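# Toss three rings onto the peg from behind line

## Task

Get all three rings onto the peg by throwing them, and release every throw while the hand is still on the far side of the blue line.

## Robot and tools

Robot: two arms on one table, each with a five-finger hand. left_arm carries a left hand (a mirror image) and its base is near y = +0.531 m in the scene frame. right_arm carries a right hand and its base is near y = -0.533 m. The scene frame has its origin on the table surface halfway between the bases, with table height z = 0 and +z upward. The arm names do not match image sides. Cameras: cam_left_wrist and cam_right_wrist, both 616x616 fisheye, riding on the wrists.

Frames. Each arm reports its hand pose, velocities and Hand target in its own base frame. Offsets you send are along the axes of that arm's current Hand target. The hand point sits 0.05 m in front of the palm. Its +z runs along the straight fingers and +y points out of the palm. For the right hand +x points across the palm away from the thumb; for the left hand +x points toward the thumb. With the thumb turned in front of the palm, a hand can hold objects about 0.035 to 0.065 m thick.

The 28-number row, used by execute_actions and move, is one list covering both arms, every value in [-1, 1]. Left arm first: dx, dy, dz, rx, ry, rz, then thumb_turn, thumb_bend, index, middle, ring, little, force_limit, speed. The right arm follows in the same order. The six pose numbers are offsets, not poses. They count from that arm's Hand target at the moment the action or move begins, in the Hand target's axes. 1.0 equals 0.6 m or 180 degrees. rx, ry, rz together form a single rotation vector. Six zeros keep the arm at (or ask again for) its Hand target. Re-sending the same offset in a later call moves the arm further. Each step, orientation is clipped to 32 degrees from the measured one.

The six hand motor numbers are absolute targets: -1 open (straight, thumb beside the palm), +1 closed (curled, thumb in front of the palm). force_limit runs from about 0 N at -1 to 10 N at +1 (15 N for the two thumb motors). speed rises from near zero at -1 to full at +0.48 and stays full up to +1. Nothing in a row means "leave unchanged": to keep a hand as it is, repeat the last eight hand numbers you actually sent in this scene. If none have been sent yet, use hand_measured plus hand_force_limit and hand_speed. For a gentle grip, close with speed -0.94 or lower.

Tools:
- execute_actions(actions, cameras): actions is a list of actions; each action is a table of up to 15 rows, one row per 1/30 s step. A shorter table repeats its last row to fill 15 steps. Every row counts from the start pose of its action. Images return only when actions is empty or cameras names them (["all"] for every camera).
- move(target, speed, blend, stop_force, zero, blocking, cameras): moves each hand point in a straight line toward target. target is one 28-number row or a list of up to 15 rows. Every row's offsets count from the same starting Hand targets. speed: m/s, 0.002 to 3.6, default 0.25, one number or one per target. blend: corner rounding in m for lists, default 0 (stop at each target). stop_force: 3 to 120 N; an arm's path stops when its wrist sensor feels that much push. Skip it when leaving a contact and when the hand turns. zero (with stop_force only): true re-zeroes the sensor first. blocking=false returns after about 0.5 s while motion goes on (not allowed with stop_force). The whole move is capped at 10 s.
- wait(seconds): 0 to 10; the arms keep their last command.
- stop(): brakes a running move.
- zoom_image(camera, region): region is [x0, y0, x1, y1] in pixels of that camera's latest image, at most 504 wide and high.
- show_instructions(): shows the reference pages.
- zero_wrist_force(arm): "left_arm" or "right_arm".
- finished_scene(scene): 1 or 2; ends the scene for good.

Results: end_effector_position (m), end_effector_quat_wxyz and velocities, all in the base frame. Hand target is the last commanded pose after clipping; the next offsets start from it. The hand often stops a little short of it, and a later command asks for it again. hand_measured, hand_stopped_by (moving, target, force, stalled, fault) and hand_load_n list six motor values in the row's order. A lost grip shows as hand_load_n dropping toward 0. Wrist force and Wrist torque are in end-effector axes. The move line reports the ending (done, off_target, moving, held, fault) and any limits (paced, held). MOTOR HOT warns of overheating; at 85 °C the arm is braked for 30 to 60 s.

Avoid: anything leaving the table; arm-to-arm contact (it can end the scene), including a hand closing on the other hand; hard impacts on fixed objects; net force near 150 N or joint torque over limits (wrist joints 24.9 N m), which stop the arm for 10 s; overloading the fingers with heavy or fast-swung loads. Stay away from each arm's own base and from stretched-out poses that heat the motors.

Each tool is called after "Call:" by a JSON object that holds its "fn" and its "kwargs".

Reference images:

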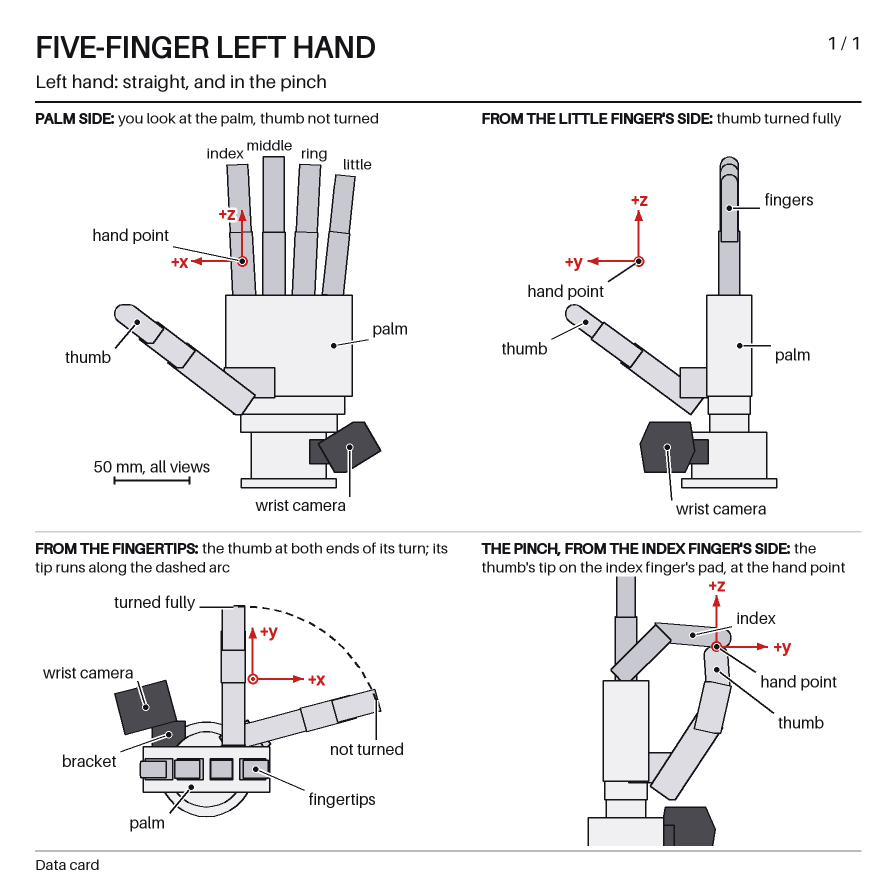

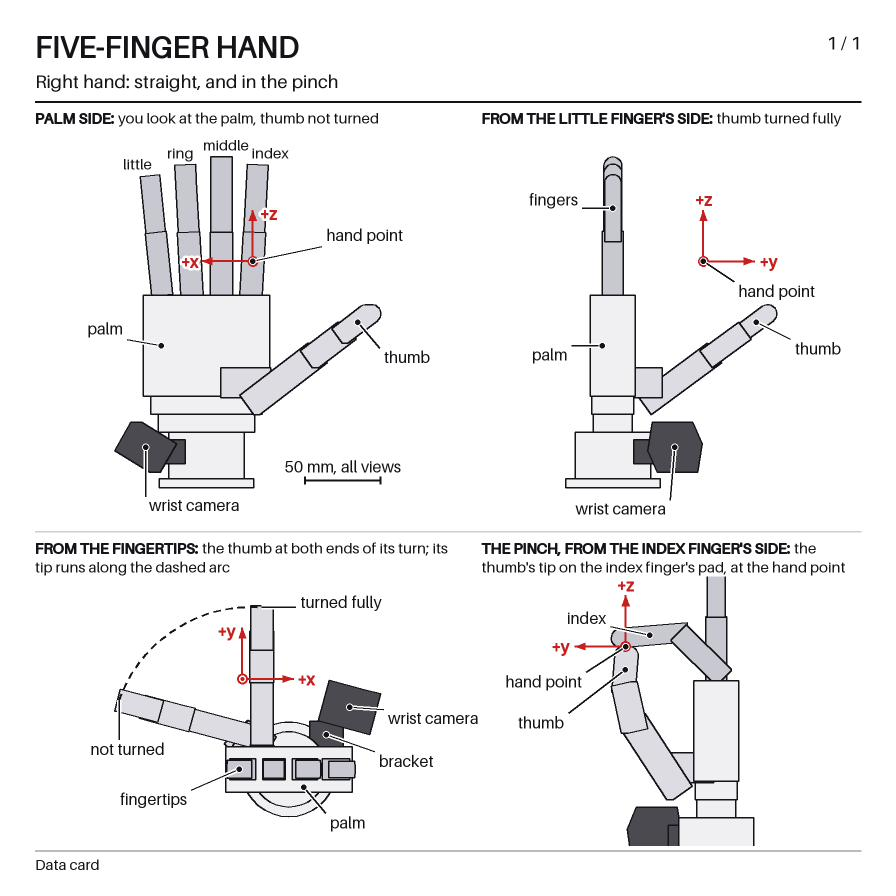

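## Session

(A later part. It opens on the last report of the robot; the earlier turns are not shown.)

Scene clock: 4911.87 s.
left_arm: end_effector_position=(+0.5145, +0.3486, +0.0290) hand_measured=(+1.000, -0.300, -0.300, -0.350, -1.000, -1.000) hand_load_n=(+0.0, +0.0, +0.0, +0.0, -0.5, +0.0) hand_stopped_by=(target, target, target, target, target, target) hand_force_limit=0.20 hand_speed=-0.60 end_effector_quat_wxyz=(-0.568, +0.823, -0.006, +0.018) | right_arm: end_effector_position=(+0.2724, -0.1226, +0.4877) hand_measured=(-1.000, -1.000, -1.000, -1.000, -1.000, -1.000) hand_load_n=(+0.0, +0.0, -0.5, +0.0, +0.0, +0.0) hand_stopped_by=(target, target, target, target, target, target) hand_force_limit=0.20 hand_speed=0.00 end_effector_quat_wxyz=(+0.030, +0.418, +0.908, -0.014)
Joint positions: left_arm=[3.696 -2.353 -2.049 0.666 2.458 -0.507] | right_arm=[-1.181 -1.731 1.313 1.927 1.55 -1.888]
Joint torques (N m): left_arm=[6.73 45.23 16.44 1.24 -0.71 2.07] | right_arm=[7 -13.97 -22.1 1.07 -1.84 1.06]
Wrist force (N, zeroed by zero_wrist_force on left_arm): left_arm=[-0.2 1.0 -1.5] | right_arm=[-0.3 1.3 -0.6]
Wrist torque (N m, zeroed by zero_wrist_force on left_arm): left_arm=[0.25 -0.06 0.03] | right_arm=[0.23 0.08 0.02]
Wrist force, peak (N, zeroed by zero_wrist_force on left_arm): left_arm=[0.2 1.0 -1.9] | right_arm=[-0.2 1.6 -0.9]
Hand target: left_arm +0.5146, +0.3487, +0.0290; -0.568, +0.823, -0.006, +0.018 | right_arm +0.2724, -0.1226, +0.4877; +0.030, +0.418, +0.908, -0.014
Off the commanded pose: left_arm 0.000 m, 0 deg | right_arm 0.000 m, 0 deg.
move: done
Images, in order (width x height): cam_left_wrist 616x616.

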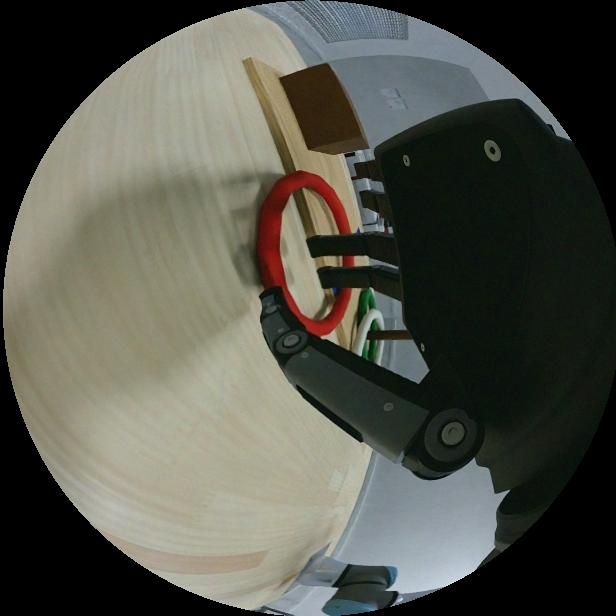

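Call:
{"fn": "move", "kwargs": {"target": [0,0.0074,-0.0204,0,0,0,1,-0.3,-0.3,-0.35,-1,-1,0.2,-0.6,0,0,0,0,0,0,-1,-1,-1,-1,-1,-1,0.2,0], "speed": 0.03, "cameras": ["cam_left_wrist"]}}

Call:
{"fn": "zoom_image", "kwargs": {"camera": "cam_left_wrist", "region": [200, 150, 400, 350]}}

Scene clock: 4921.63 s.
left_arm: end_effector_position=(+0.5141, +0.3356, +0.0292) hand_measured=(+1.000, -0.300, -0.300, -0.350, -1.000, -1.000) hand_load_n=(+0.0, +0.0, +0.0, +0.0, +0.0, +0.0) hand_stopped_by=(target, target, target, target, target, target) hand_force_limit=0.20 hand_speed=-0.60 end_effector_quat_wxyz=(-0.568, +0.823, -0.006, +0.018) | right_arm: end_effector_position=(+0.2724, -0.1226, +0.4877) hand_measured=(-1.000, -1.000, -1.000, -1.000, -1.000, -1.000) hand_load_n=(+0.0, +0.0, +0.0, +0.0, +0.5, +0.0) hand_stopped_by=(target, target, target, target, target, target) hand_force_limit=0.20 hand_speed=0.00 end_effector_quat_wxyz=(+0.030, +0.418, +0.908, -0.014)
Joint positions: left_arm=[3.673 -2.346 -2.065 0.658 2.477 -0.528] | right_arm=[-1.181 -1.731 1.313 1.927 1.55 -1.888]
Joint torques (N m): left_arm=[4.54 45.29 16.26 1.61 -0.61 1.98] | right_arm=[7.27 -13.79 -22.16 1.22 -1.85 1.03]
Wrist force (N, zeroed by zero_wrist_force on left_arm): left_arm=[-0.1 0.9 -1.7] | right_arm=[-0.4 1.3 -0.9]
Wrist torque (N m, zeroed by zero_wrist_force on left_arm): left_arm=[0.23 -0.08 0.05] | right_arm=[0.26 0.10 0.01]
Wrist force, peak (N, zeroed by zero_wrist_force on left_arm): left_arm=[-0.1 1.0 -1.9] | right_arm=[-0.1 1.5 -1.0]
Hand target: left_arm +0.5142, +0.3357, +0.0292; -0.568, +0.823, -0.006, +0.018 | right_arm +0.2724, -0.1226, +0.4877; +0.030, +0.418, +0.908, -0.014
Off the commanded pose: left_arm 0.000 m, 0 deg | right_arm 0.000 m, 0 deg.
move: done
Images, in order (width x height): cam_left_wrist 616x616.

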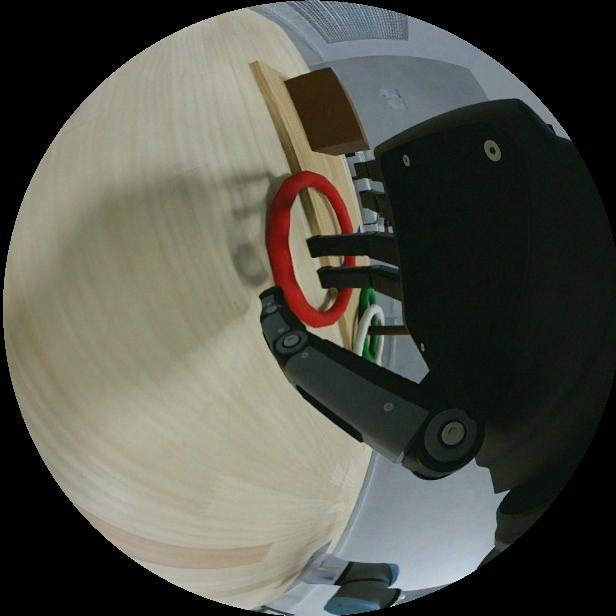

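Scaled by 2.520 from the camera's 616x616 image, which has a finer 880x880 frame.

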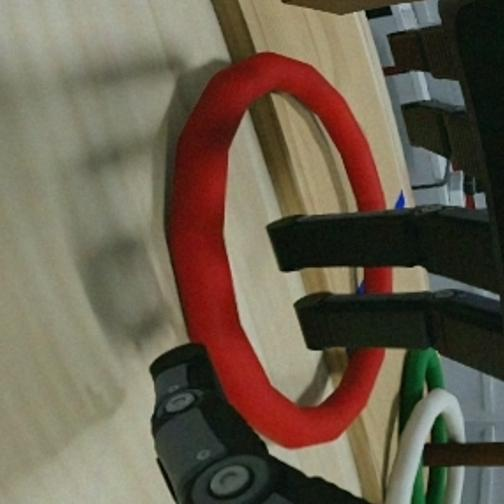

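Call:
{"fn": "move", "kwargs": {"target": [-0.0001,0.0089,-0.0109,0,0,0,1,-0.3,-0.3,-0.35,-1,-1,0.2,-0.6,0,0,0,0,0,0,-1,-1,-1,-1,-1,-1,0.2,0], "speed": 0.04}}

Call:
{"fn": "move", "kwargs": {"target": [0,0,0,0,0,0,1,-0.45,-0.8,-0.8,-0.8,-0.8,0.4,-0.5,0,0,0,0,0,0,-1,-1,-1,-1,-1,-1,0.2,0]}}

Call:
{"fn": "move", "kwargs": {"target": [0,-0.0205,0.0564,0,0,0,1,-0.45,-0.8,-0.8,-0.8,-0.8,0.4,-0.5,0,0,0,0,0,0,-1,-1,-1,-1,-1,-1,0.2,0], "speed": 0.04, "stop_force": 6, "cameras": ["cam_left_wrist"]}}

Call:
{"fn": "zoom_image", "kwargs": {"camera": "cam_left_wrist", "region": [200, 150, 400, 350]}}

Scene clock: 4941.57 s.
left_arm: end_effector_position=(+0.5139, +0.3276, +0.0265) hand_measured=(+1.000, -0.300, -0.300, -0.350, -1.000, -1.000) hand_load_n=(+0.0, +0.0, -0.5, +0.0, +0.0, +0.0) hand_stopped_by=(target, target, target, target, target, target) hand_force_limit=0.20 hand_speed=-0.60 end_effector_quat_wxyz=(-0.568, +0.823, -0.006, +0.018) | right_arm: end_effector_position=(+0.2724, -0.1226, +0.4877) hand_measured=(-1.000, -1.000, -1.000, -1.000, -1.000, -1.000) hand_load_n=(+0.0, +0.0, +0.0, +0.0, +0.0, +0.0) hand_stopped_by=(target, target, target, target, target, target) hand_force_limit=0.20 hand_speed=0.00 end_effector_quat_wxyz=(+0.030, +0.418, +0.908, -0.014)
Joint positions: left_arm=[3.659 -2.349 -2.073 0.658 2.489 -0.541] | right_arm=[-1.181 -1.731 1.313 1.927 1.55 -1.888]
Joint torques (N m): left_arm=[3.62 35.73 9 1.19 -0.27 0.22] | right_arm=[7.35 -13.58 -22.44 1.12 -1.86 1.11]
Wrist force (N, zeroed by zero_wrist_force on left_arm): left_arm=[0.1 0.9 -1.6] | right_arm=[-0.2 1.3 -0.9]
Wrist torque (N m, zeroed by zero_wrist_force on left_arm): left_arm=[0.22 -0.09 0.06] | right_arm=[0.25 0.07 0.02]
Wrist force, peak (N, zeroed by zero_wrist_force on left_arm): left_arm=[0.0 1.1 -1.8] | right_arm=[-0.3 1.7 -0.8]
Hand target: left_arm +0.5140, +0.3277, +0.0265; -0.568, +0.823, -0.006, +0.018 | right_arm +0.2724, -0.1226, +0.4877; +0.030, +0.418, +0.908, -0.014
Off the commanded pose: left_arm 0.000 m, 0 deg | right_arm 0.000 m, 0 deg.
move: done

Scene clock: 4942.20 s.
left_arm: end_effector_position=(+0.5139, +0.3277, +0.0265) hand_measured=(+1.000, -0.450, -0.800, -0.800, -0.800, -0.800) hand_load_n=(+0.0, +0.0, +0.0, +0.0, +0.0, +0.0) hand_stopped_by=(target, target, target, target, target, target) hand_force_limit=0.40 hand_speed=-0.50 end_effector_quat_wxyz=(-0.568, +0.823, -0.006, +0.018) | right_arm: end_effector_position=(+0.2724, -0.1226, +0.4877) hand_measured=(-1.000, -1.000, -1.000, -1.000, -1.000, -1.000) hand_load_n=(+0.0, +0.0, +0.0, +0.0, -0.5, +0.0) hand_stopped_by=(target, target, target, target, target, target) hand_force_limit=0.20 hand_speed=0.00 end_effector_quat_wxyz=(+0.030, +0.418, +0.908, -0.014)
Joint positions: left_arm=[3.659 -2.349 -2.073 0.658 2.488 -0.541] | right_arm=[-1.181 -1.731 1.313 1.927 1.55 -1.888]
Joint torques (N m): left_arm=[5.9 46.32 16.36 0.5 -0.2 2.55] | right_arm=[6.88 -13.94 -22.64 1.07 -1.84 1.07]
Wrist force (N, zeroed by zero_wrist_force on left_arm): left_arm=[0.0 0.9 -1.8] | right_arm=[-0.1 1.5 -0.8]
Wrist torque (N m, zeroed by zero_wrist_force on left_arm): left_arm=[0.24 -0.08 0.04] | right_arm=[0.28 0.05 0.04]
Wrist force, peak (N, zeroed by zero_wrist_force on left_arm): left_arm=[0.0 0.9 -1.8] | right_arm=[-0.1 1.5 -0.8]
Hand target: left_arm +0.5140, +0.3277, +0.0265; -0.568, +0.823, -0.006, +0.018 | right_arm +0.2724, -0.1226, +0.4877; +0.030, +0.418, +0.908, -0.014
Off the commanded pose: left_arm 0.000 m, 0 deg | right_arm 0.000 m, 0 deg.
move: done

Scene clock: 4944.20 s.
left_arm: end_effector_position=(+0.5151, +0.3637, +0.0260) hand_measured=(+1.000, -0.450, -0.800, -0.800, -0.800, -0.800) hand_load_n=(+0.0, +0.0, +0.0, +0.0, +0.0, +0.0) hand_stopped_by=(target, target, target, target, target, target) hand_force_limit=0.40 hand_speed=-0.50 end_effector_quat_wxyz=(-0.568, +0.823, -0.006, +0.018) | right_arm: end_effector_position=(+0.2724, -0.1226, +0.4877) hand_measured=(-1.000, -1.000, -1.000, -1.000, -1.000, -1.000) hand_load_n=(-0.5, +0.0, +0.0, +0.0, +0.0, +0.0) hand_stopped_by=(target, target, target, target, target, target) hand_force_limit=0.20 hand_speed=0.00 end_effector_quat_wxyz=(+0.030, +0.418, +0.908, -0.014)
Joint positions: left_arm=[3.723 -2.368 -2.029 0.678 2.436 -0.484] | right_arm=[-1.181 -1.731 1.313 1.927 1.55 -1.888]
Joint torques (N m): left_arm=[-6.93 56.45 0.22 0.75 1.87 -2.33] | right_arm=[6.94 -13.87 -22.64 1.15 -1.79 0.99]
Wrist force (N, zeroed by zero_wrist_force on left_arm): left_arm=[-0.2 1.0 -1.6] | right_arm=[-0.1 1.1 -0.8]
Wrist torque (N m, zeroed by zero_wrist_force on left_arm): left_arm=[0.25 -0.06 -0.09] | right_arm=[0.22 0.05 0.03]
Wrist force, peak (N, zeroed by zero_wrist_force on left_arm): left_arm=[-0.1 1.0 -1.8] | right_arm=[-0.1 1.6 -0.8]
Hand target: left_arm +0.5151, +0.3637, +0.0260; -0.568, +0.823, -0.006, +0.018 | right_arm +0.2724, -0.1226, +0.4877; +0.030, +0.418, +0.908, -0.014
Off the commanded pose: left_arm 0.000 m, 0 deg | right_arm 0.000 m, 0 deg.
move: done
Images, in order (width x height): cam_left_wrist 616x616.

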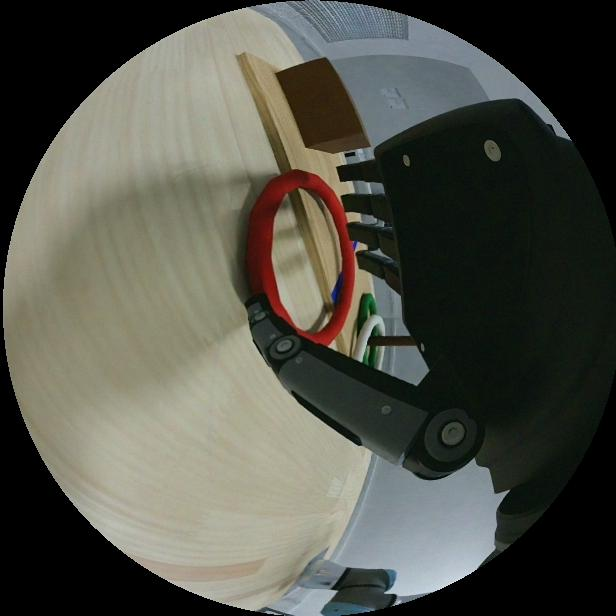

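Scaled by 2.520 from the camera's 616x616 image, which has a finer 880x880 frame.

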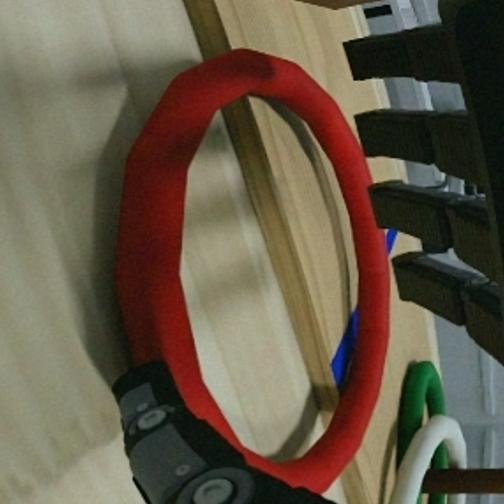

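Call:
{"fn": "move", "kwargs": {"target": [[0,0.0068,-0.0188,0,0,0,1,-0.45,-0.8,-0.8,-0.8,-0.8,0.4,-0.5,0,0,0,0,0,0,-1,-1,-1,-1,-1,-1,0.2,0],[0.0042,-0.1499,-0.0758,0,0,0,1,-0.45,-0.8,-0.8,-0.8,-0.8,0.4,-0.5,0,0,0,0,0,0,-1,-1,-1,-1,-1,-1,0.2,0]], "speed": 0.08}}

Call:
{"fn": "move", "kwargs": {"target": [0,0,0,0,0,0,-1,-1,0,-0.05,0,0,0.4,0,0,0,0,0,0,0,-1,-1,-1,-1,-1,-1,0.2,0], "cameras": ["cam_left_wrist"]}}

Call:
{"fn": "zoom_image", "kwargs": {"camera": "cam_left_wrist", "region": [130, 170, 330, 370]}}

Scene clock: 4966.70 s.
left_arm: end_effector_position=(+0.5151, +0.3530, +0.1263) hand_measured=(+1.000, -0.450, -0.800, -0.800, -0.800, -0.800) hand_load_n=(+0.0, +0.0, +0.0, +0.0, +0.0, +0.0) hand_stopped_by=(target, target, target, target, target, target) hand_force_limit=0.40 hand_speed=-0.50 end_effector_quat_wxyz=(-0.568, +0.823, -0.006, +0.018) | right_arm: end_effector_position=(+0.2724, -0.1226, +0.4877) hand_measured=(-1.000, -1.000, -1.000, -1.000, -1.000, -1.000) hand_load_n=(+0.0, +0.0, +0.0, +0.0, +0.0, +0.0) hand_stopped_by=(target, target, target, target, target, target) hand_force_limit=0.20 hand_speed=0.00 end_effector_quat_wxyz=(+0.030, +0.418, +0.908, -0.014)
Joint positions: left_arm=[3.704 -2.12 -2.058 0.447 2.452 -0.5] | right_arm=[-1.181 -1.731 1.313 1.927 1.55 -1.888]
Joint torques (N m): left_arm=[4.41 27.9 12.6 4.73 -0.35 -2.35] | right_arm=[7.32 -13.85 -22.13 1.11 -1.84 1.13]
Wrist force (N, zeroed by zero_wrist_force on left_arm): left_arm=[0.1 0.9 -1.6] | right_arm=[-0.2 1.4 -1.0]
Wrist torque (N m, zeroed by zero_wrist_force on left_arm): left_arm=[0.25 -0.09 -0.12] | right_arm=[0.28 0.08 0.02]
Wrist force, peak (N, zeroed by zero_wrist_force on left_arm): left_arm=[0.2 1.8 -1.3] | right_arm=[-0.3 1.6 -0.8]
Hand target: left_arm +0.5150, +0.3530, +0.1263; -0.568, +0.823, -0.006, +0.018 | right_arm +0.2724, -0.1226, +0.4877; +0.030, +0.418, +0.908, -0.014
Off the commanded pose: left_arm 0.000 m, 0 deg | right_arm 0.000 m, 0 deg.
move: done

Scene clock: 4968.03 s.
left_arm: end_effector_position=(+0.5150, +0.3530, +0.1263) hand_measured=(-1.000, -1.000, +0.000, -0.050, +0.000, +0.000) hand_load_n=(+0.0, +0.0, +0.0, +0.0, +0.0, +0.0) hand_stopped_by=(target, target, target, target, target, target) hand_force_limit=0.40 hand_speed=0.00 end_effector_quat_wxyz=(-0.568, +0.823, -0.006, +0.018) | right_arm: end_effector_position=(+0.2724, -0.1226, +0.4877) hand_measured=(-1.000, -1.000, -1.000, -1.000, -1.000, -1.000) hand_load_n=(+0.0, +0.0, +0.0, +0.0, +0.0, +0.0) hand_stopped_by=(target, target, target, target, target, target) hand_force_limit=0.20 hand_speed=0.00 end_effector_quat_wxyz=(+0.030, +0.418, +0.908, -0.014)
Joint positions: left_arm=[3.704 -2.12 -2.059 0.447 2.452 -0.5] | right_arm=[-1.181 -1.731 1.313 1.927 1.55 -1.888]
Joint torques (N m): left_arm=[-0.62 28.05 4.66 0.77 1.59 -2.25] | right_arm=[6.72 -13.7 -21.78 1.13 -1.77 1.19]
Wrist force (N, zeroed by zero_wrist_force on left_arm): left_arm=[0.1 0.8 -1.6] | right_arm=[0.0 1.3 -1.0]
Wrist torque (N m, zeroed by zero_wrist_force on left_arm): left_arm=[0.25 -0.10 -0.09] | right_arm=[0.26 0.05 0.03]
Wrist force, peak (N, zeroed by zero_wrist_force on left_arm): left_arm=[0.3 0.8 -1.8] | right_arm=[0.0 1.6 -0.9]
Hand target: left_arm +0.5150, +0.3530, +0.1263; -0.568, +0.823, -0.006, +0.018 | right_arm +0.2724, -0.1226, +0.4877; +0.030, +0.418, +0.908, -0.014
Off the commanded pose: left_arm 0.000 m, 0 deg | right_arm 0.000 m, 0 deg.
move: done
Images, in order (width x height): cam_left_wrist 616x616.

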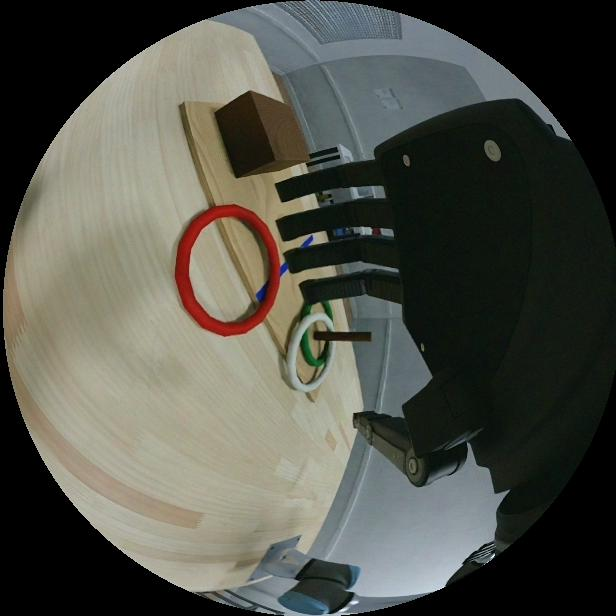

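Scaled by 2.520 from the camera's 616x616 image, which has a finer 880x880 frame.

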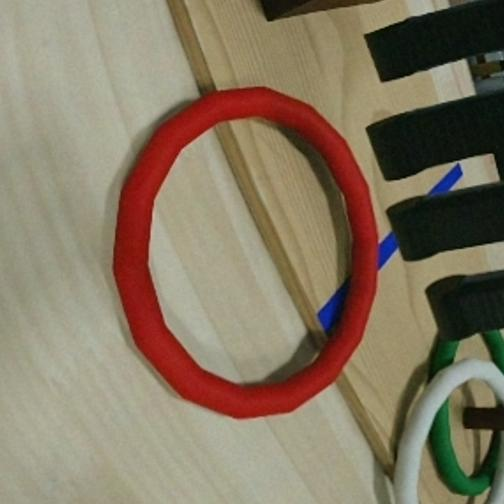

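Call:
{"fn": "move", "kwargs": {"target": [0.009,0.1193,0.1254,0,0,0,-1,-1,0,-0.05,0,0,0.4,0,0,0,0,0,0,0,-1,-1,-1,-1,-1,-1,0.2,0], "speed": 0.07, "stop_force": 5}}

Call:
{"fn": "move", "kwargs": {"target": [0,-0.0513,0.141,0,0,0,-1,-1,0,-0.05,0,0,0.4,0,0,0,0,0,0,0,-1,-1,-1,-1,-1,-1,0.2,0], "speed": 0.06, "stop_force": 8, "cameras": ["cam_left_wrist"]}}

Scene clock: 5003.03 s.
left_arm: end_effector_position=(+0.5239, +0.3978, +0.0328) hand_measured=(-1.000, -1.000, +0.000, -0.050, +0.000, +0.000) hand_load_n=(-0.5, +0.0, +0.0, +0.0, +0.0, +0.0) hand_stopped_by=(target, target, target, target, target, target) hand_force_limit=0.40 hand_speed=0.00 end_effector_quat_wxyz=(-0.568, +0.823, -0.006, +0.018) | right_arm: end_effector_position=(+0.2724, -0.1226, +0.4877) hand_measured=(-1.000, -1.000, -1.000, -1.000, -1.000, -1.000) hand_load_n=(+0.0, +0.0, +0.0, +0.0, +0.0, +0.0) hand_stopped_by=(target, target, target, target, target, target) hand_force_limit=0.20 hand_speed=0.00 end_effector_quat_wxyz=(+0.030, +0.418, +0.908, -0.014)
Joint positions: left_arm=[3.77 -2.375 -1.966 0.65 2.396 -0.446] | right_arm=[-1.181 -1.731 1.313 1.927 1.55 -1.888]
Joint torques (N m): left_arm=[-7 57.94 1.29 0.14 1.84 -2.4] | right_arm=[7.05 -13.77 -22.28 1.09 -1.78 1.18]
Wrist force (N, zeroed by zero_wrist_force on left_arm): left_arm=[-0.1 0.8 -1.7] | right_arm=[-0.2 1.3 -0.9]
Wrist torque (N m, zeroed by zero_wrist_force on left_arm): left_arm=[0.24 -0.08 -0.13] | right_arm=[0.26 0.07 0.03]
Wrist force, peak (N, zeroed by zero_wrist_force on left_arm): left_arm=[-0.2 1.3 -1.7] | right_arm=[-0.1 1.7 -0.9]
Hand target: left_arm +0.5239, +0.3978, +0.0328; -0.568, +0.823, -0.006, +0.018 | right_arm +0.2724, -0.1226, +0.4877; +0.030, +0.418, +0.908, -0.014
Off the commanded pose: left_arm 0.000 m, 0 deg | right_arm 0.000 m, 0 deg.
move: done

Scene clock: 5005.63 s.
left_arm: end_effector_position=(+0.5267, +0.4877, +0.0317) hand_measured=(-1.000, -1.000, +0.000, -0.050, +0.000, +0.000) hand_load_n=(+0.0, +0.0, +0.0, +0.0, +0.0, +0.0) hand_stopped_by=(target, target, target, target, target, target) hand_force_limit=0.40 hand_speed=0.00 end_effector_quat_wxyz=(-0.568, +0.823, -0.006, +0.018) | right_arm: end_effector_position=(+0.2724, -0.1226, +0.4877) hand_measured=(-1.000, -1.000, -1.000, -1.000, -1.000, -1.000) hand_load_n=(+0.0, +0.0, +0.0, +0.0, +0.0, +0.0) hand_stopped_by=(target, target, target, target, target, target) hand_force_limit=0.20 hand_speed=0.00 end_effector_quat_wxyz=(+0.030, +0.418, +0.908, -0.014)
Joint positions: left_arm=[3.899 -2.432 -1.821 0.625 2.284 -0.357] | right_arm=[-1.181 -1.731 1.313 1.927 1.55 -1.888]
Joint torques (N m): left_arm=[-6.78 61.57 2.71 4.86 1.41 -2.39] | right_arm=[6.76 -13.49 -21.89 1.14 -1.81 1.15]
Wrist force (N, zeroed by zero_wrist_force on left_arm): left_arm=[0.0 0.8 -1.6] | right_arm=[0.1 1.1 -0.8]
Wrist torque (N m, zeroed by zero_wrist_force on left_arm): left_arm=[0.22 -0.07 -0.08] | right_arm=[0.22 0.02 0.04]
Wrist force, peak (N, zeroed by zero_wrist_force on left_arm): left_arm=[0.0 1.3 -2.2] | right_arm=[-0.3 1.5 -0.9]
Hand target: left_arm +0.5267, +0.4877, +0.0317; -0.568, +0.823, -0.006, +0.018 | right_arm +0.2724, -0.1226, +0.4877; +0.030, +0.418, +0.908, -0.014
Off the commanded pose: left_arm 0.000 m, 0 deg | right_arm 0.000 m, 0 deg.
move: done
Images, in order (width x height): cam_left_wrist 616x616.

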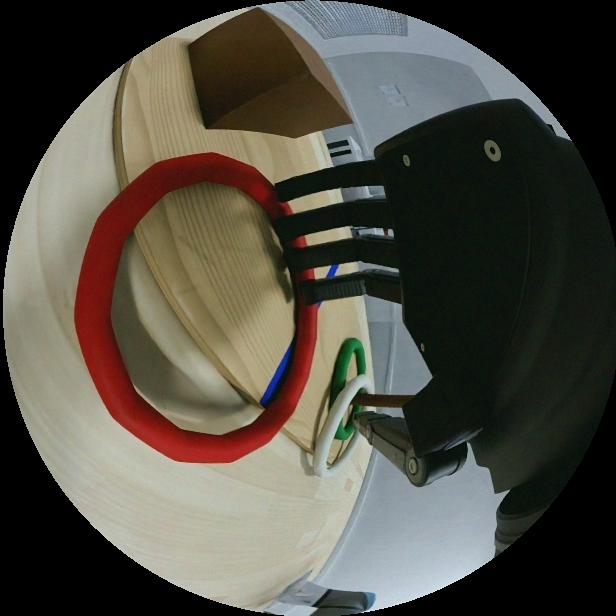

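Call:
{"fn": "move", "kwargs": {"target": [0,-0.0125,0.0345,0,0,0,-1,-1,0,-0.05,0,0,0.4,0,0,0,0,0,0,0,-1,-1,-1,-1,-1,-1,0.2,0], "speed": 0.06, "stop_force": 8}}

Call:
{"fn": "move", "kwargs": {"target": [[0,0.0057,-0.0157,0,0,0,-1,-1,0,-0.05,0,0,0.4,0,0,0,0,0,0,0,-1,-1,-1,-1,-1,-1,0.2,0],[0.0042,-0.1216,-0.1511,0,0,0,-1,-1,0,-0.05,0,0,0.4,0,0,0,0,0,0,0,-1,-1,-1,-1,-1,-1,0.2,0]], "speed": 0.12}}

Call:
{"fn": "move", "kwargs": {"target": [0,0.0171,-0.047,0,0,0,1,-0.3,-0.3,-0.35,-1,-1,0.2,-0.4,0,0,0,0,0,0,-1,-1,-1,-1,-1,-1,0.2,0], "speed": 0.12, "cameras": ["cam_left_wrist"]}}

Call:
{"fn": "zoom_image", "kwargs": {"camera": "cam_left_wrist", "region": [130, 170, 330, 370]}}

Scene clock: 5018.70 s.
left_arm: end_effector_position=(+0.5273, +0.5098, +0.0314) hand_measured=(-1.000, -1.000, +0.000, -0.050, +0.000, +0.000) hand_load_n=(+0.0, +0.0, -0.5, +0.0, +0.0, +0.0) hand_stopped_by=(target, target, target, target, target, target) hand_force_limit=0.40 hand_speed=0.00 end_effector_quat_wxyz=(-0.568, +0.823, -0.006, +0.018) | right_arm: end_effector_position=(+0.2724, -0.1226, +0.4877) hand_measured=(-1.000, -1.000, -1.000, -1.000, -1.000, -1.000) hand_load_n=(+0.0, +0.0, +0.0, +0.0, +0.0, +0.0) hand_stopped_by=(target, target, target, target, target, target) hand_force_limit=0.20 hand_speed=0.00 end_effector_quat_wxyz=(+0.030, +0.418, +0.908, -0.014)
Joint positions: left_arm=[3.927 -2.448 -1.78 0.611 2.259 -0.34] | right_arm=[-1.181 -1.731 1.313 1.927 1.55 -1.888]
Joint torques (N m): left_arm=[-6.45 62.03 2.94 4.6 1.69 -2.39] | right_arm=[7.16 -13.45 -22.07 1.11 -1.78 1.1]
Wrist force (N, zeroed by zero_wrist_force on left_arm): left_arm=[0.1 0.1 -2.0] | right_arm=[-0.2 1.3 -0.7]
Wrist torque (N m, zeroed by zero_wrist_force on left_arm): left_arm=[0.21 -0.08 -0.09] | right_arm=[0.24 0.07 0.02]
Wrist force, peak (N, zeroed by zero_wrist_force on left_arm): left_arm=[-0.1 -1.1 -2.8] | right_arm=[-0.2 1.5 -1.1]
Hand target: left_arm +0.5273, +0.5098, +0.0314; -0.568, +0.823, -0.006, +0.018 | right_arm +0.2724, -0.1226, +0.4877; +0.030, +0.418, +0.908, -0.014
Off the commanded pose: left_arm 0.000 m, 0 deg | right_arm 0.000 m, 0 deg.
move: done

Scene clock: 5020.63 s.
left_arm: end_effector_position=(+0.5258, +0.4508, +0.1317) hand_measured=(-1.000, -1.000, +0.000, -0.050, +0.000, +0.000) hand_load_n=(-0.5, +0.0, +0.0, +0.0, +0.0, +0.0) hand_stopped_by=(target, target, target, target, target, target) hand_force_limit=0.40 hand_speed=0.00 end_effector_quat_wxyz=(-0.568, +0.823, -0.006, +0.018) | right_arm: end_effector_position=(+0.2724, -0.1226, +0.4877) hand_measured=(-1.000, -1.000, -1.000, -1.000, -1.000, -1.000) hand_load_n=(+0.0, +0.0, +0.0, +0.0, +0.0, +0.0) hand_stopped_by=(target, target, target, target, target, target) hand_force_limit=0.20 hand_speed=0.00 end_effector_quat_wxyz=(+0.030, +0.418, +0.908, -0.014)
Joint positions: left_arm=[3.848 -2.193 -1.899 0.441 2.328 -0.39] | right_arm=[-1.181 -1.731 1.313 1.927 1.55 -1.888]
Joint torques (N m): left_arm=[4.72 42.15 22.02 4.05 -0.8 2.52] | right_arm=[7.08 -13.95 -22.06 1.12 -1.82 1.06]
Wrist force (N, zeroed by zero_wrist_force on left_arm): left_arm=[-0.1 0.8 -1.7] | right_arm=[-0.1 1.2 -0.6]
Wrist torque (N m, zeroed by zero_wrist_force on left_arm): left_arm=[0.23 -0.07 0.06] | right_arm=[0.23 0.04 0.03]
Wrist force, peak (N, zeroed by zero_wrist_force on left_arm): left_arm=[-0.2 -0.2 -2.4] | right_arm=[-0.3 1.5 -0.9]
Hand target: left_arm +0.5258, +0.4508, +0.1317; -0.568, +0.823, -0.006, +0.018 | right_arm +0.2724, -0.1226, +0.4877; +0.030, +0.418, +0.908, -0.014
Off the commanded pose: left_arm 0.000 m, 0 deg | right_arm 0.000 m, 0 deg.
move: done

Scene clock: 5022.63 s.
left_arm: end_effector_position=(+0.5249, +0.4208, +0.1321) hand_measured=(+1.000, -0.300, -0.300, -0.350, -1.000, -1.000) hand_load_n=(+0.0, +0.0, +0.0, +0.0, +0.0, +0.0) hand_stopped_by=(target, target, target, target, target, target) hand_force_limit=0.20 hand_speed=-0.40 end_effector_quat_wxyz=(-0.568, +0.823, -0.006, +0.018) | right_arm: end_effector_position=(+0.2724, -0.1226, +0.4877) hand_measured=(-1.000, -1.000, -1.000, -1.000, -1.000, -1.000) hand_load_n=(+0.0, +0.0, +0.0, +0.0, +0.0, +0.0) hand_stopped_by=(target, target, target, target, target, target) hand_force_limit=0.20 hand_speed=0.00 end_effector_quat_wxyz=(+0.030, +0.418, +0.908, -0.014)
Joint positions: left_arm=[3.805 -2.168 -1.945 0.441 2.366 -0.42] | right_arm=[-1.181 -1.731 1.313 1.927 1.55 -1.888]
Joint torques (N m): left_arm=[5.55 30.47 21.35 3.85 1.01 2.49] | right_arm=[6.62 -13.85 -22.16 1.15 -1.81 1.09]
Wrist force (N, zeroed by zero_wrist_force on left_arm): left_arm=[-0.3 0.8 -1.9] | right_arm=[-0.1 1.2 -0.8]
Wrist torque (N m, zeroed by zero_wrist_force on left_arm): left_arm=[0.24 -0.04 -0.03] | right_arm=[0.23 0.06 0.02]
Wrist force, peak (N, zeroed by zero_wrist_force on left_arm): left_arm=[-0.2 1.2 -2.3] | right_arm=[-0.2 1.5 -0.8]
Hand target: left_arm +0.5249, +0.4208, +0.1321; -0.568, +0.823, -0.006, +0.018 | right_arm +0.2724, -0.1226, +0.4877; +0.030, +0.418, +0.908, -0.014
Off the commanded pose: left_arm 0.000 m, 0 deg | right_arm 0.000 m, 0 deg.
move: done
Images, in order (width x height): cam_left_wrist 616x616.

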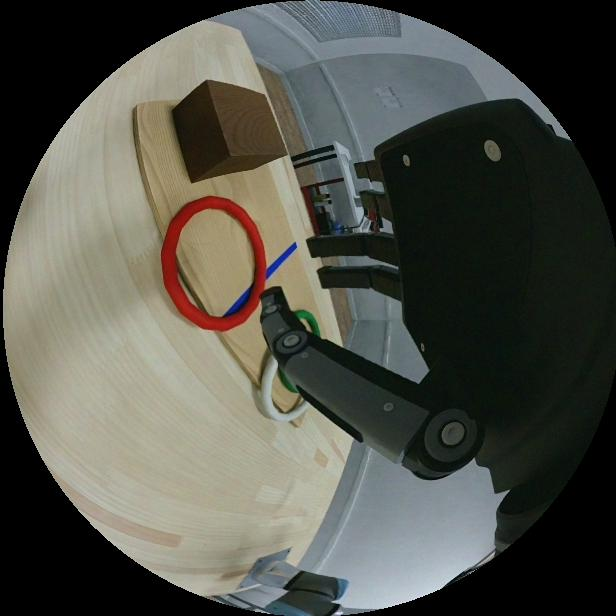

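Scaled by 2.520 from the camera's 616x616 image, which has a finer 880x880 frame.

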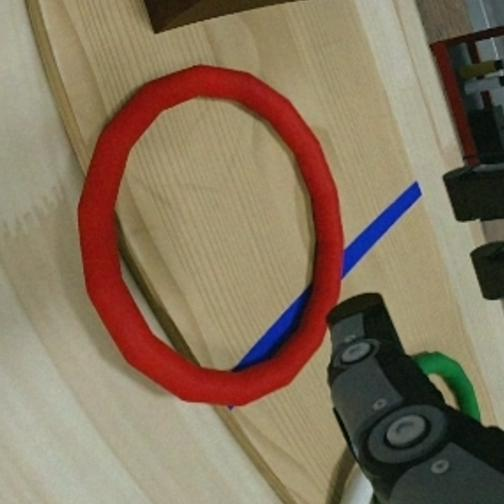

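Call:
{"fn": "move", "kwargs": {"target": [-0.0279,0.1147,0.0242,0,0,0,1,-0.3,-0.3,-0.35,-1,-1,0.2,-0.4,0,0,0,0,0,0,-1,-1,-1,-1,-1,-1,0.2,0], "speed": 0.1, "stop_force": 4, "cameras": ["cam_left_wrist"]}}

Scene clock: 5108.77 s.
left_arm: end_effector_position=(+0.5094, +0.4105, +0.0622) hand_measured=(+1.000, -0.300, -0.300, -0.350, -1.000, -1.000) hand_load_n=(+0.0, +0.0, +0.0, -0.5, +0.0, +0.0) hand_stopped_by=(target, target, target, target, target, target) hand_force_limit=0.20 hand_speed=-0.40 end_effector_quat_wxyz=(-0.568, +0.823, -0.006, +0.018) | right_arm: end_effector_position=(+0.2724, -0.1226, +0.4877) hand_measured=(-1.000, -1.000, -1.000, -1.000, -1.000, -1.000) hand_load_n=(+0.0, +0.0, +0.5, +0.0, +0.0, +0.0) hand_stopped_by=(target, target, target, target, target, target) hand_force_limit=0.20 hand_speed=0.00 end_effector_quat_wxyz=(+0.030, +0.418, +0.908, -0.014)
Joint positions: left_arm=[3.808 -2.301 -1.997 0.628 2.364 -0.418] | right_arm=[-1.181 -1.731 1.313 1.927 1.55 -1.888]
Joint torques (N m): left_arm=[-3.72 55.9 19.04 3.98 0.77 -0.5] | right_arm=[7.03 -13.53 -22.6 1.11 -1.8 1.18]
Wrist force (N, zeroed by zero_wrist_force on left_arm): left_arm=[-0.1 0.9 -1.7] | right_arm=[-0.2 1.3 -0.8]
Wrist torque (N m, zeroed by zero_wrist_force on left_arm): left_arm=[0.23 -0.05 -0.15] | right_arm=[0.24 0.07 0.02]
Wrist force, peak (N, zeroed by zero_wrist_force on left_arm): left_arm=[-0.5 2.0 -1.6] | right_arm=[-0.3 1.5 -1.1]
Hand target: left_arm +0.5094, +0.4105, +0.0623; -0.568, +0.823, -0.006, +0.018 | right_arm +0.2724, -0.1226, +0.4877; +0.030, +0.418, +0.908, -0.014
Off the commanded pose: left_arm 0.000 m, 0 deg | right_arm 0.000 m, 0 deg.
move: done
Images, in order (width x height): cam_left_wrist 616x616.

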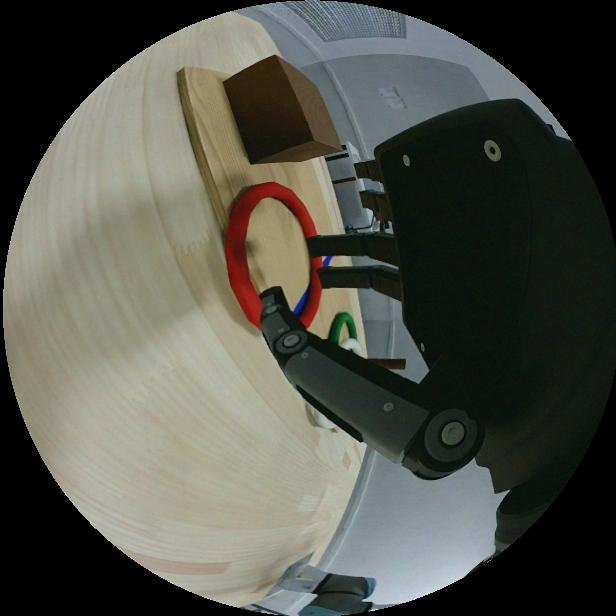

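Call:
{"fn": "move", "kwargs": {"target": [[-0.015,0.008,-0.022,0,0,0,1,-0.3,-0.3,-0.35,-1,-1,0.2,-0.4,0,0,0,0,0,0,-1,-1,-1,-1,-1,-1,0.2,0],[-0.0178,0.0499,-0.0065,0,0,0,1,-0.3,-0.3,-0.35,-1,-1,0.2,-0.4,0,0,0,0,0,0,-1,-1,-1,-1,-1,-1,0.2,0]], "speed": 0.08, "stop_force": 4, "cameras": ["cam_left_wrist"]}}

Call:
{"fn": "zoom_image", "kwargs": {"camera": "cam_left_wrist", "region": [200, 150, 400, 350]}}

Scene clock: 5129.87 s.
left_arm: end_effector_position=(+0.4989, +0.3966, +0.0354) hand_measured=(+1.000, -0.300, -0.300, -0.350, -1.000, -1.000) hand_load_n=(+0.0, +0.0, +0.0, +0.0, +0.0, +0.0) hand_stopped_by=(target, target, target, target, target, target) hand_force_limit=0.20 hand_speed=-0.40 end_effector_quat_wxyz=(-0.568, +0.823, -0.006, +0.018) | right_arm: end_effector_position=(+0.2724, -0.1226, +0.4877) hand_measured=(-1.000, -1.000, -1.000, -1.000, -1.000, -1.000) hand_load_n=(+0.0, +0.0, +0.0, +0.0, +0.0, +0.0) hand_stopped_by=(target, target, target, target, target, target) hand_force_limit=0.20 hand_speed=0.00 end_effector_quat_wxyz=(+0.030, +0.418, +0.908, -0.014)
Joint positions: left_arm=[3.798 -2.35 -2.034 0.709 2.372 -0.425] | right_arm=[-1.181 -1.731 1.313 1.927 1.55 -1.888]
Joint torques (N m): left_arm=[4.45 56.75 0.86 1.69 0.62 0.61] | right_arm=[7.27 -13.94 -22.29 1.19 -1.8 1.15]
Wrist force (N, zeroed by zero_wrist_force on left_arm): left_arm=[-0.1 0.9 -1.6] | right_arm=[-0.2 1.2 -0.8]
Wrist torque (N m, zeroed by zero_wrist_force on left_arm): left_arm=[0.23 -0.06 -0.14] | right_arm=[0.25 0.07 0.02]
Wrist force, peak (N, zeroed by zero_wrist_force on left_arm): left_arm=[-0.6 0.8 -2.4] | right_arm=[-0.2 1.6 -0.8]
Hand target: left_arm +0.4989, +0.3966, +0.0354; -0.568, +0.823, -0.006, +0.018 | right_arm +0.2724, -0.1226, +0.4877; +0.030, +0.418, +0.908, -0.014
Off the commanded pose: left_arm 0.000 m, 0 deg | right_arm 0.000 m, 0 deg.
move: done
Images, in order (width x height): cam_left_wrist 616x616.

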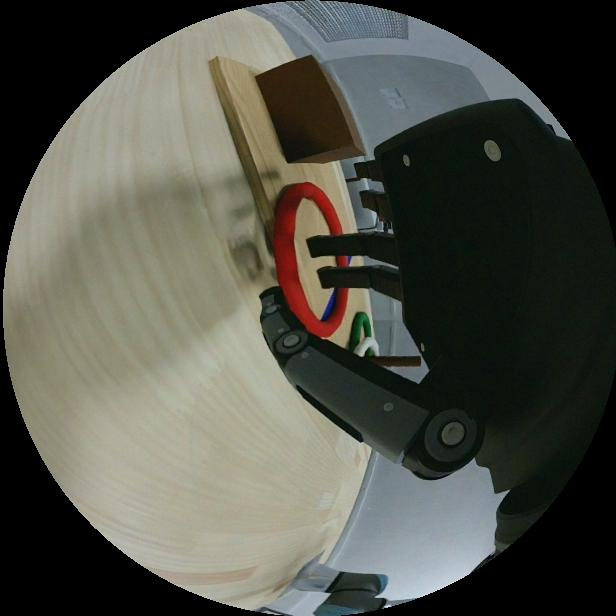

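Scaled by 2.520 from the camera's 616x616 image, which has a finer 880x880 frame.

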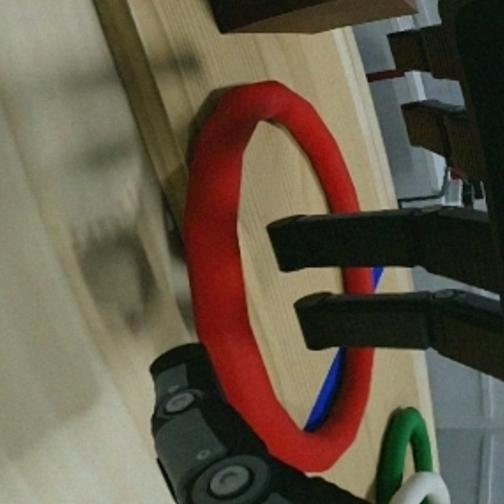

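Call:
{"fn": "move", "kwargs": {"target": [-0.0003,0.0106,0.0029,0,0,0,1,-0.3,-0.3,-0.35,-1,-1,0.2,-0.4,0,0,0,0,0,0,-1,-1,-1,-1,-1,-1,0.2,0], "speed": 0.04, "stop_force": 4, "cameras": ["cam_left_wrist"]}}

Call:
{"fn": "zoom_image", "kwargs": {"camera": "cam_left_wrist", "region": [200, 150, 400, 350]}}

Scene clock: 5162.13 s.
left_arm: end_effector_position=(+0.4988, +0.3960, +0.0289) hand_measured=(+1.000, -0.300, -0.300, -0.350, -1.000, -1.000) hand_load_n=(+0.0, +0.0, +0.0, +0.0, +0.0, +0.0) hand_stopped_by=(target, target, target, target, target, target) hand_force_limit=0.20 hand_speed=-0.40 end_effector_quat_wxyz=(-0.568, +0.823, -0.006, +0.018) | right_arm: end_effector_position=(+0.2724, -0.1226, +0.4877) hand_measured=(-1.000, -1.000, -1.000, -1.000, -1.000, -1.000) hand_load_n=(+0.0, +0.0, -0.5, +0.0, +0.0, +0.0) hand_stopped_by=(target, target, target, target, target, target) hand_force_limit=0.20 hand_speed=0.00 end_effector_quat_wxyz=(+0.030, +0.418, +0.908, -0.014)
Joint positions: left_arm=[3.797 -2.366 -2.031 0.722 2.373 -0.425] | right_arm=[-1.181 -1.731 1.313 1.927 1.55 -1.888]
Joint torques (N m): left_arm=[-2.6 56.57 4.89 0.2 0.63 -0.54] | right_arm=[7.16 -13.6 -22.5 1.09 -1.79 1.19]
Wrist force (N, zeroed by zero_wrist_force on left_arm): left_arm=[-0.2 0.8 -1.9] | right_arm=[-0.2 1.1 -0.9]
Wrist torque (N m, zeroed by zero_wrist_force on left_arm): left_arm=[0.24 -0.04 -0.04] | right_arm=[0.23 0.07 0.02]
Wrist force, peak (N, zeroed by zero_wrist_force on left_arm): left_arm=[-0.2 0.9 -2.0] | right_arm=[-0.2 1.6 -1.0]
Hand target: left_arm +0.4988, +0.3959, +0.0288; -0.568, +0.823, -0.006, +0.018 | right_arm +0.2724, -0.1226, +0.4877; +0.030, +0.418, +0.908, -0.014
Off the commanded pose: left_arm 0.000 m, 0 deg | right_arm 0.000 m, 0 deg.
move: done
Images, in order (width x height): cam_left_wrist 616x616.

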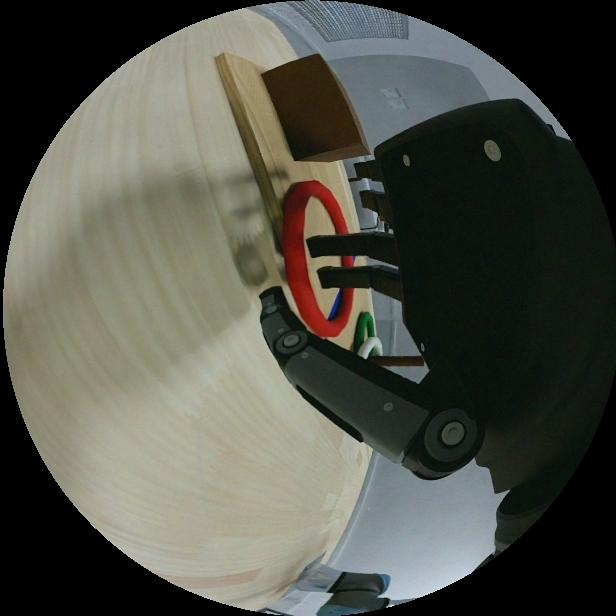

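Scaled by 2.520 from the camera's 616x616 image, which has a finer 880x880 frame.

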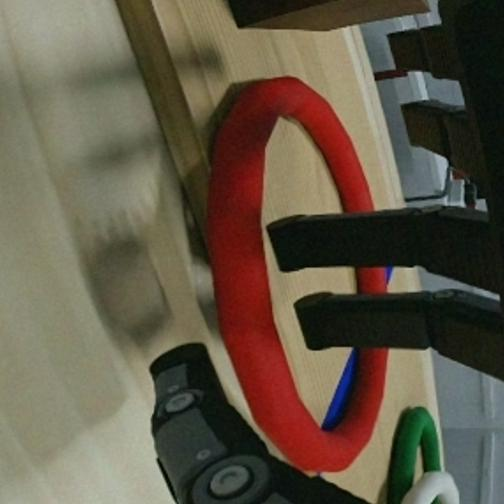

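Call:
{"fn": "move", "kwargs": {"target": [0,-0.0012,0.0034,0,0,0,1,-0.25,-0.3,-0.35,-1,-1,0.2,-0.7,0,0,0,0,0,0,-1,-1,-1,-1,-1,-1,0.2,0], "speed": 0.04}}

Call:
{"fn": "move", "kwargs": {"target": [0,0,0,0,0,0,1,-0.27,0.05,0,-1,-1,-0.5,-0.85,0,0,0,0,0,0,-1,-1,-1,-1,-1,-1,0.2,0], "speed": 0.04, "cameras": ["cam_left_wrist"]}}

Call:
{"fn": "zoom_image", "kwargs": {"camera": "cam_left_wrist", "region": [200, 150, 400, 350]}}

Scene clock: 5171.40 s.
left_arm: end_effector_position=(+0.4989, +0.3982, +0.0288) hand_measured=(+1.000, -0.250, -0.300, -0.350, -1.000, -1.000) hand_load_n=(+0.0, +0.0, +0.0, +0.0, +0.0, +0.0) hand_stopped_by=(target, target, target, target, target, target) hand_force_limit=0.20 hand_speed=-0.70 end_effector_quat_wxyz=(-0.568, +0.823, -0.006, +0.018) | right_arm: end_effector_position=(+0.2724, -0.1226, +0.4877) hand_measured=(-1.000, -1.000, -1.000, -1.000, -1.000, -1.000) hand_load_n=(+0.0, +0.0, +0.0, +0.0, +0.0, +0.5) hand_stopped_by=(target, target, target, target, target, target) hand_force_limit=0.20 hand_speed=0.00 end_effector_quat_wxyz=(+0.030, +0.418, +0.908, -0.014)
Joint positions: left_arm=[3.801 -2.367 -2.028 0.722 2.369 -0.423] | right_arm=[-1.181 -1.731 1.313 1.927 1.55 -1.888]
Joint torques (N m): left_arm=[0.64 32.85 12.3 0.23 -0.07 1.98] | right_arm=[6.57 -13.97 -22.09 1.15 -1.82 1.25]
Wrist force (N, zeroed by zero_wrist_force on left_arm): left_arm=[0.2 0.8 -1.7] | right_arm=[-0.1 1.3 -0.9]
Wrist torque (N m, zeroed by zero_wrist_force on left_arm): left_arm=[0.23 -0.11 -0.12] | right_arm=[0.25 0.06 0.03]
Wrist force, peak (N, zeroed by zero_wrist_force on left_arm): left_arm=[0.0 0.9 -2.0] | right_arm=[-0.3 1.7 -0.8]
Hand target: left_arm +0.4989, +0.3981, +0.0288; -0.568, +0.823, -0.006, +0.018 | right_arm +0.2724, -0.1226, +0.4877; +0.030, +0.418, +0.908, -0.014
Off the commanded pose: left_arm 0.000 m, 0 deg | right_arm 0.000 m, 0 deg.
move: done

Scene clock: 5172.50 s.
left_arm: end_effector_position=(+0.4989, +0.3981, +0.0288) hand_measured=(+1.000, -0.270, +0.050, +0.000, -1.000, -1.000) hand_load_n=(+0.0, +0.0, +0.0, +0.0, +0.0, +0.0) hand_stopped_by=(target, target, target, target, target, target) hand_force_limit=-0.50 hand_speed=-0.85 end_effector_quat_wxyz=(-0.568, +0.823, -0.006, +0.018) | right_arm: end_effector_position=(+0.2724, -0.1226, +0.4877) hand_measured=(-1.000, -1.000, -1.000, -1.000, -1.000, -1.000) hand_load_n=(+0.0, +0.0, +0.0, +0.0, +0.0, +0.0) hand_stopped_by=(target, target, target, target, target, target) hand_force_limit=0.20 hand_speed=0.00 end_effector_quat_wxyz=(+0.030, +0.418, +0.908, -0.014)
Joint positions: left_arm=[3.801 -2.367 -2.028 0.722 2.369 -0.423] | right_arm=[-1.181 -1.731 1.313 1.927 1.55 -1.888]
Joint torques (N m): left_arm=[-4.76 32.42 0.27 0.58 1.75 -1.84] | right_arm=[6.99 -13.51 -22.44 1.1 -1.83 1.27]
Wrist force (N, zeroed by zero_wrist_force on left_arm): left_arm=[-0.2 0.9 -1.7] | right_arm=[-0.2 1.4 -0.8]
Wrist torque (N m, zeroed by zero_wrist_force on left_arm): left_arm=[0.25 -0.05 -0.14] | right_arm=[0.26 0.08 0.02]
Wrist force, peak (N, zeroed by zero_wrist_force on left_arm): left_arm=[-0.3 1.0 -1.8] | right_arm=[-0.1 1.4 -1.1]
Hand target: left_arm +0.4989, +0.3981, +0.0288; -0.568, +0.823, -0.006, +0.018 | right_arm +0.2724, -0.1226, +0.4877; +0.030, +0.418, +0.908, -0.014
Off the commanded pose: left_arm 0.000 m, 0 deg | right_arm 0.000 m, 0 deg.
move: done
Images, in order (width x height): cam_left_wrist 616x616.

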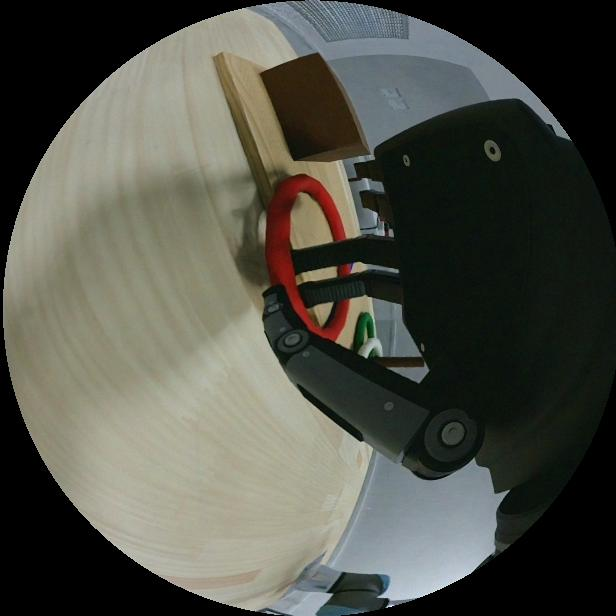

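Scaled by 2.520 from the camera's 616x616 image, which has a finer 880x880 frame.

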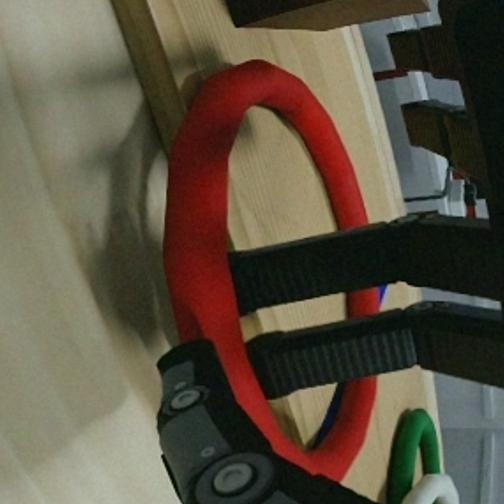

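Call:
{"fn": "move", "kwargs": {"target": [0,0,0,0,0,0,1,-0.27,0.3,0.25,-1,-1,0.2,-0.92,0,0,0,0,0,0,-1,-1,-1,-1,-1,-1,0.2,0], "speed": 0.04, "cameras": ["cam_left_wrist"]}}

Call:
{"fn": "zoom_image", "kwargs": {"camera": "cam_left_wrist", "region": [200, 150, 400, 350]}}

Scene clock: 5183.13 s.
left_arm: end_effector_position=(+0.4989, +0.3981, +0.0288) hand_measured=(+1.000, -0.272, +0.144, +0.086, -1.000, -1.000) hand_load_n=(+2.5, +8.0, +6.5, +7.0, +0.0, +0.0) hand_stopped_by=(target, target, force, force, target, target) hand_force_limit=0.20 hand_speed=-0.92 end_effector_quat_wxyz=(-0.568, +0.823, -0.006, +0.018) | right_arm: end_effector_position=(+0.2724, -0.1226, +0.4877) hand_measured=(-1.000, -1.000, -1.000, -1.000, -1.000, -1.000) hand_load_n=(+0.0, +0.0, +0.0, +0.0, +0.0, +0.0) hand_stopped_by=(target, target, target, target, target, target) hand_force_limit=0.20 hand_speed=0.00 end_effector_quat_wxyz=(+0.030, +0.418, +0.908, -0.014)
Joint positions: left_arm=[3.801 -2.367 -2.028 0.722 2.369 -0.423] | right_arm=[-1.181 -1.731 1.313 1.927 1.55 -1.888]
Joint torques (N m): left_arm=[-4.73 33.37 0.42 3.67 1.76 -2.03] | right_arm=[6.74 -13.79 -22.32 1.12 -1.82 1.3]
Wrist force (N, zeroed by zero_wrist_force on left_arm): left_arm=[-0.2 1.1 -1.8] | right_arm=[-0.2 1.5 -0.7]
Wrist torque (N m, zeroed by zero_wrist_force on left_arm): left_arm=[0.22 -0.04 -0.16] | right_arm=[0.27 0.07 0.03]
Wrist force, peak (N, zeroed by zero_wrist_force on left_arm): left_arm=[-0.1 1.1 -1.9] | right_arm=[-0.1 1.6 -0.9]
Hand target: left_arm +0.4989, +0.3981, +0.0288; -0.568, +0.823, -0.006, +0.018 | right_arm +0.2724, -0.1226, +0.4877; +0.030, +0.418, +0.908, -0.014
Off the commanded pose: left_arm 0.000 m, 0 deg | right_arm 0.000 m, 0 deg.
move: done
Images, in order (width x height): cam_left_wrist 616x616.

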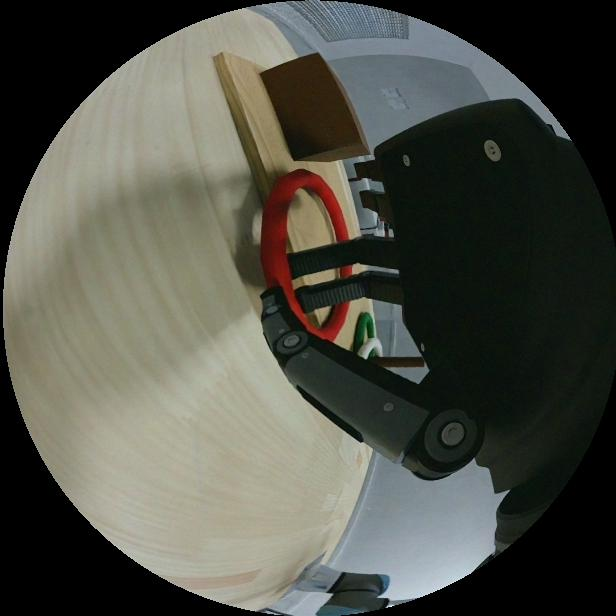

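Scaled by 2.520 from the camera's 616x616 image, which has a finer 880x880 frame.

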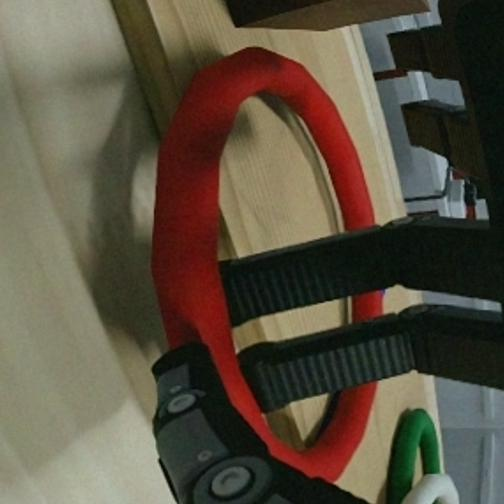

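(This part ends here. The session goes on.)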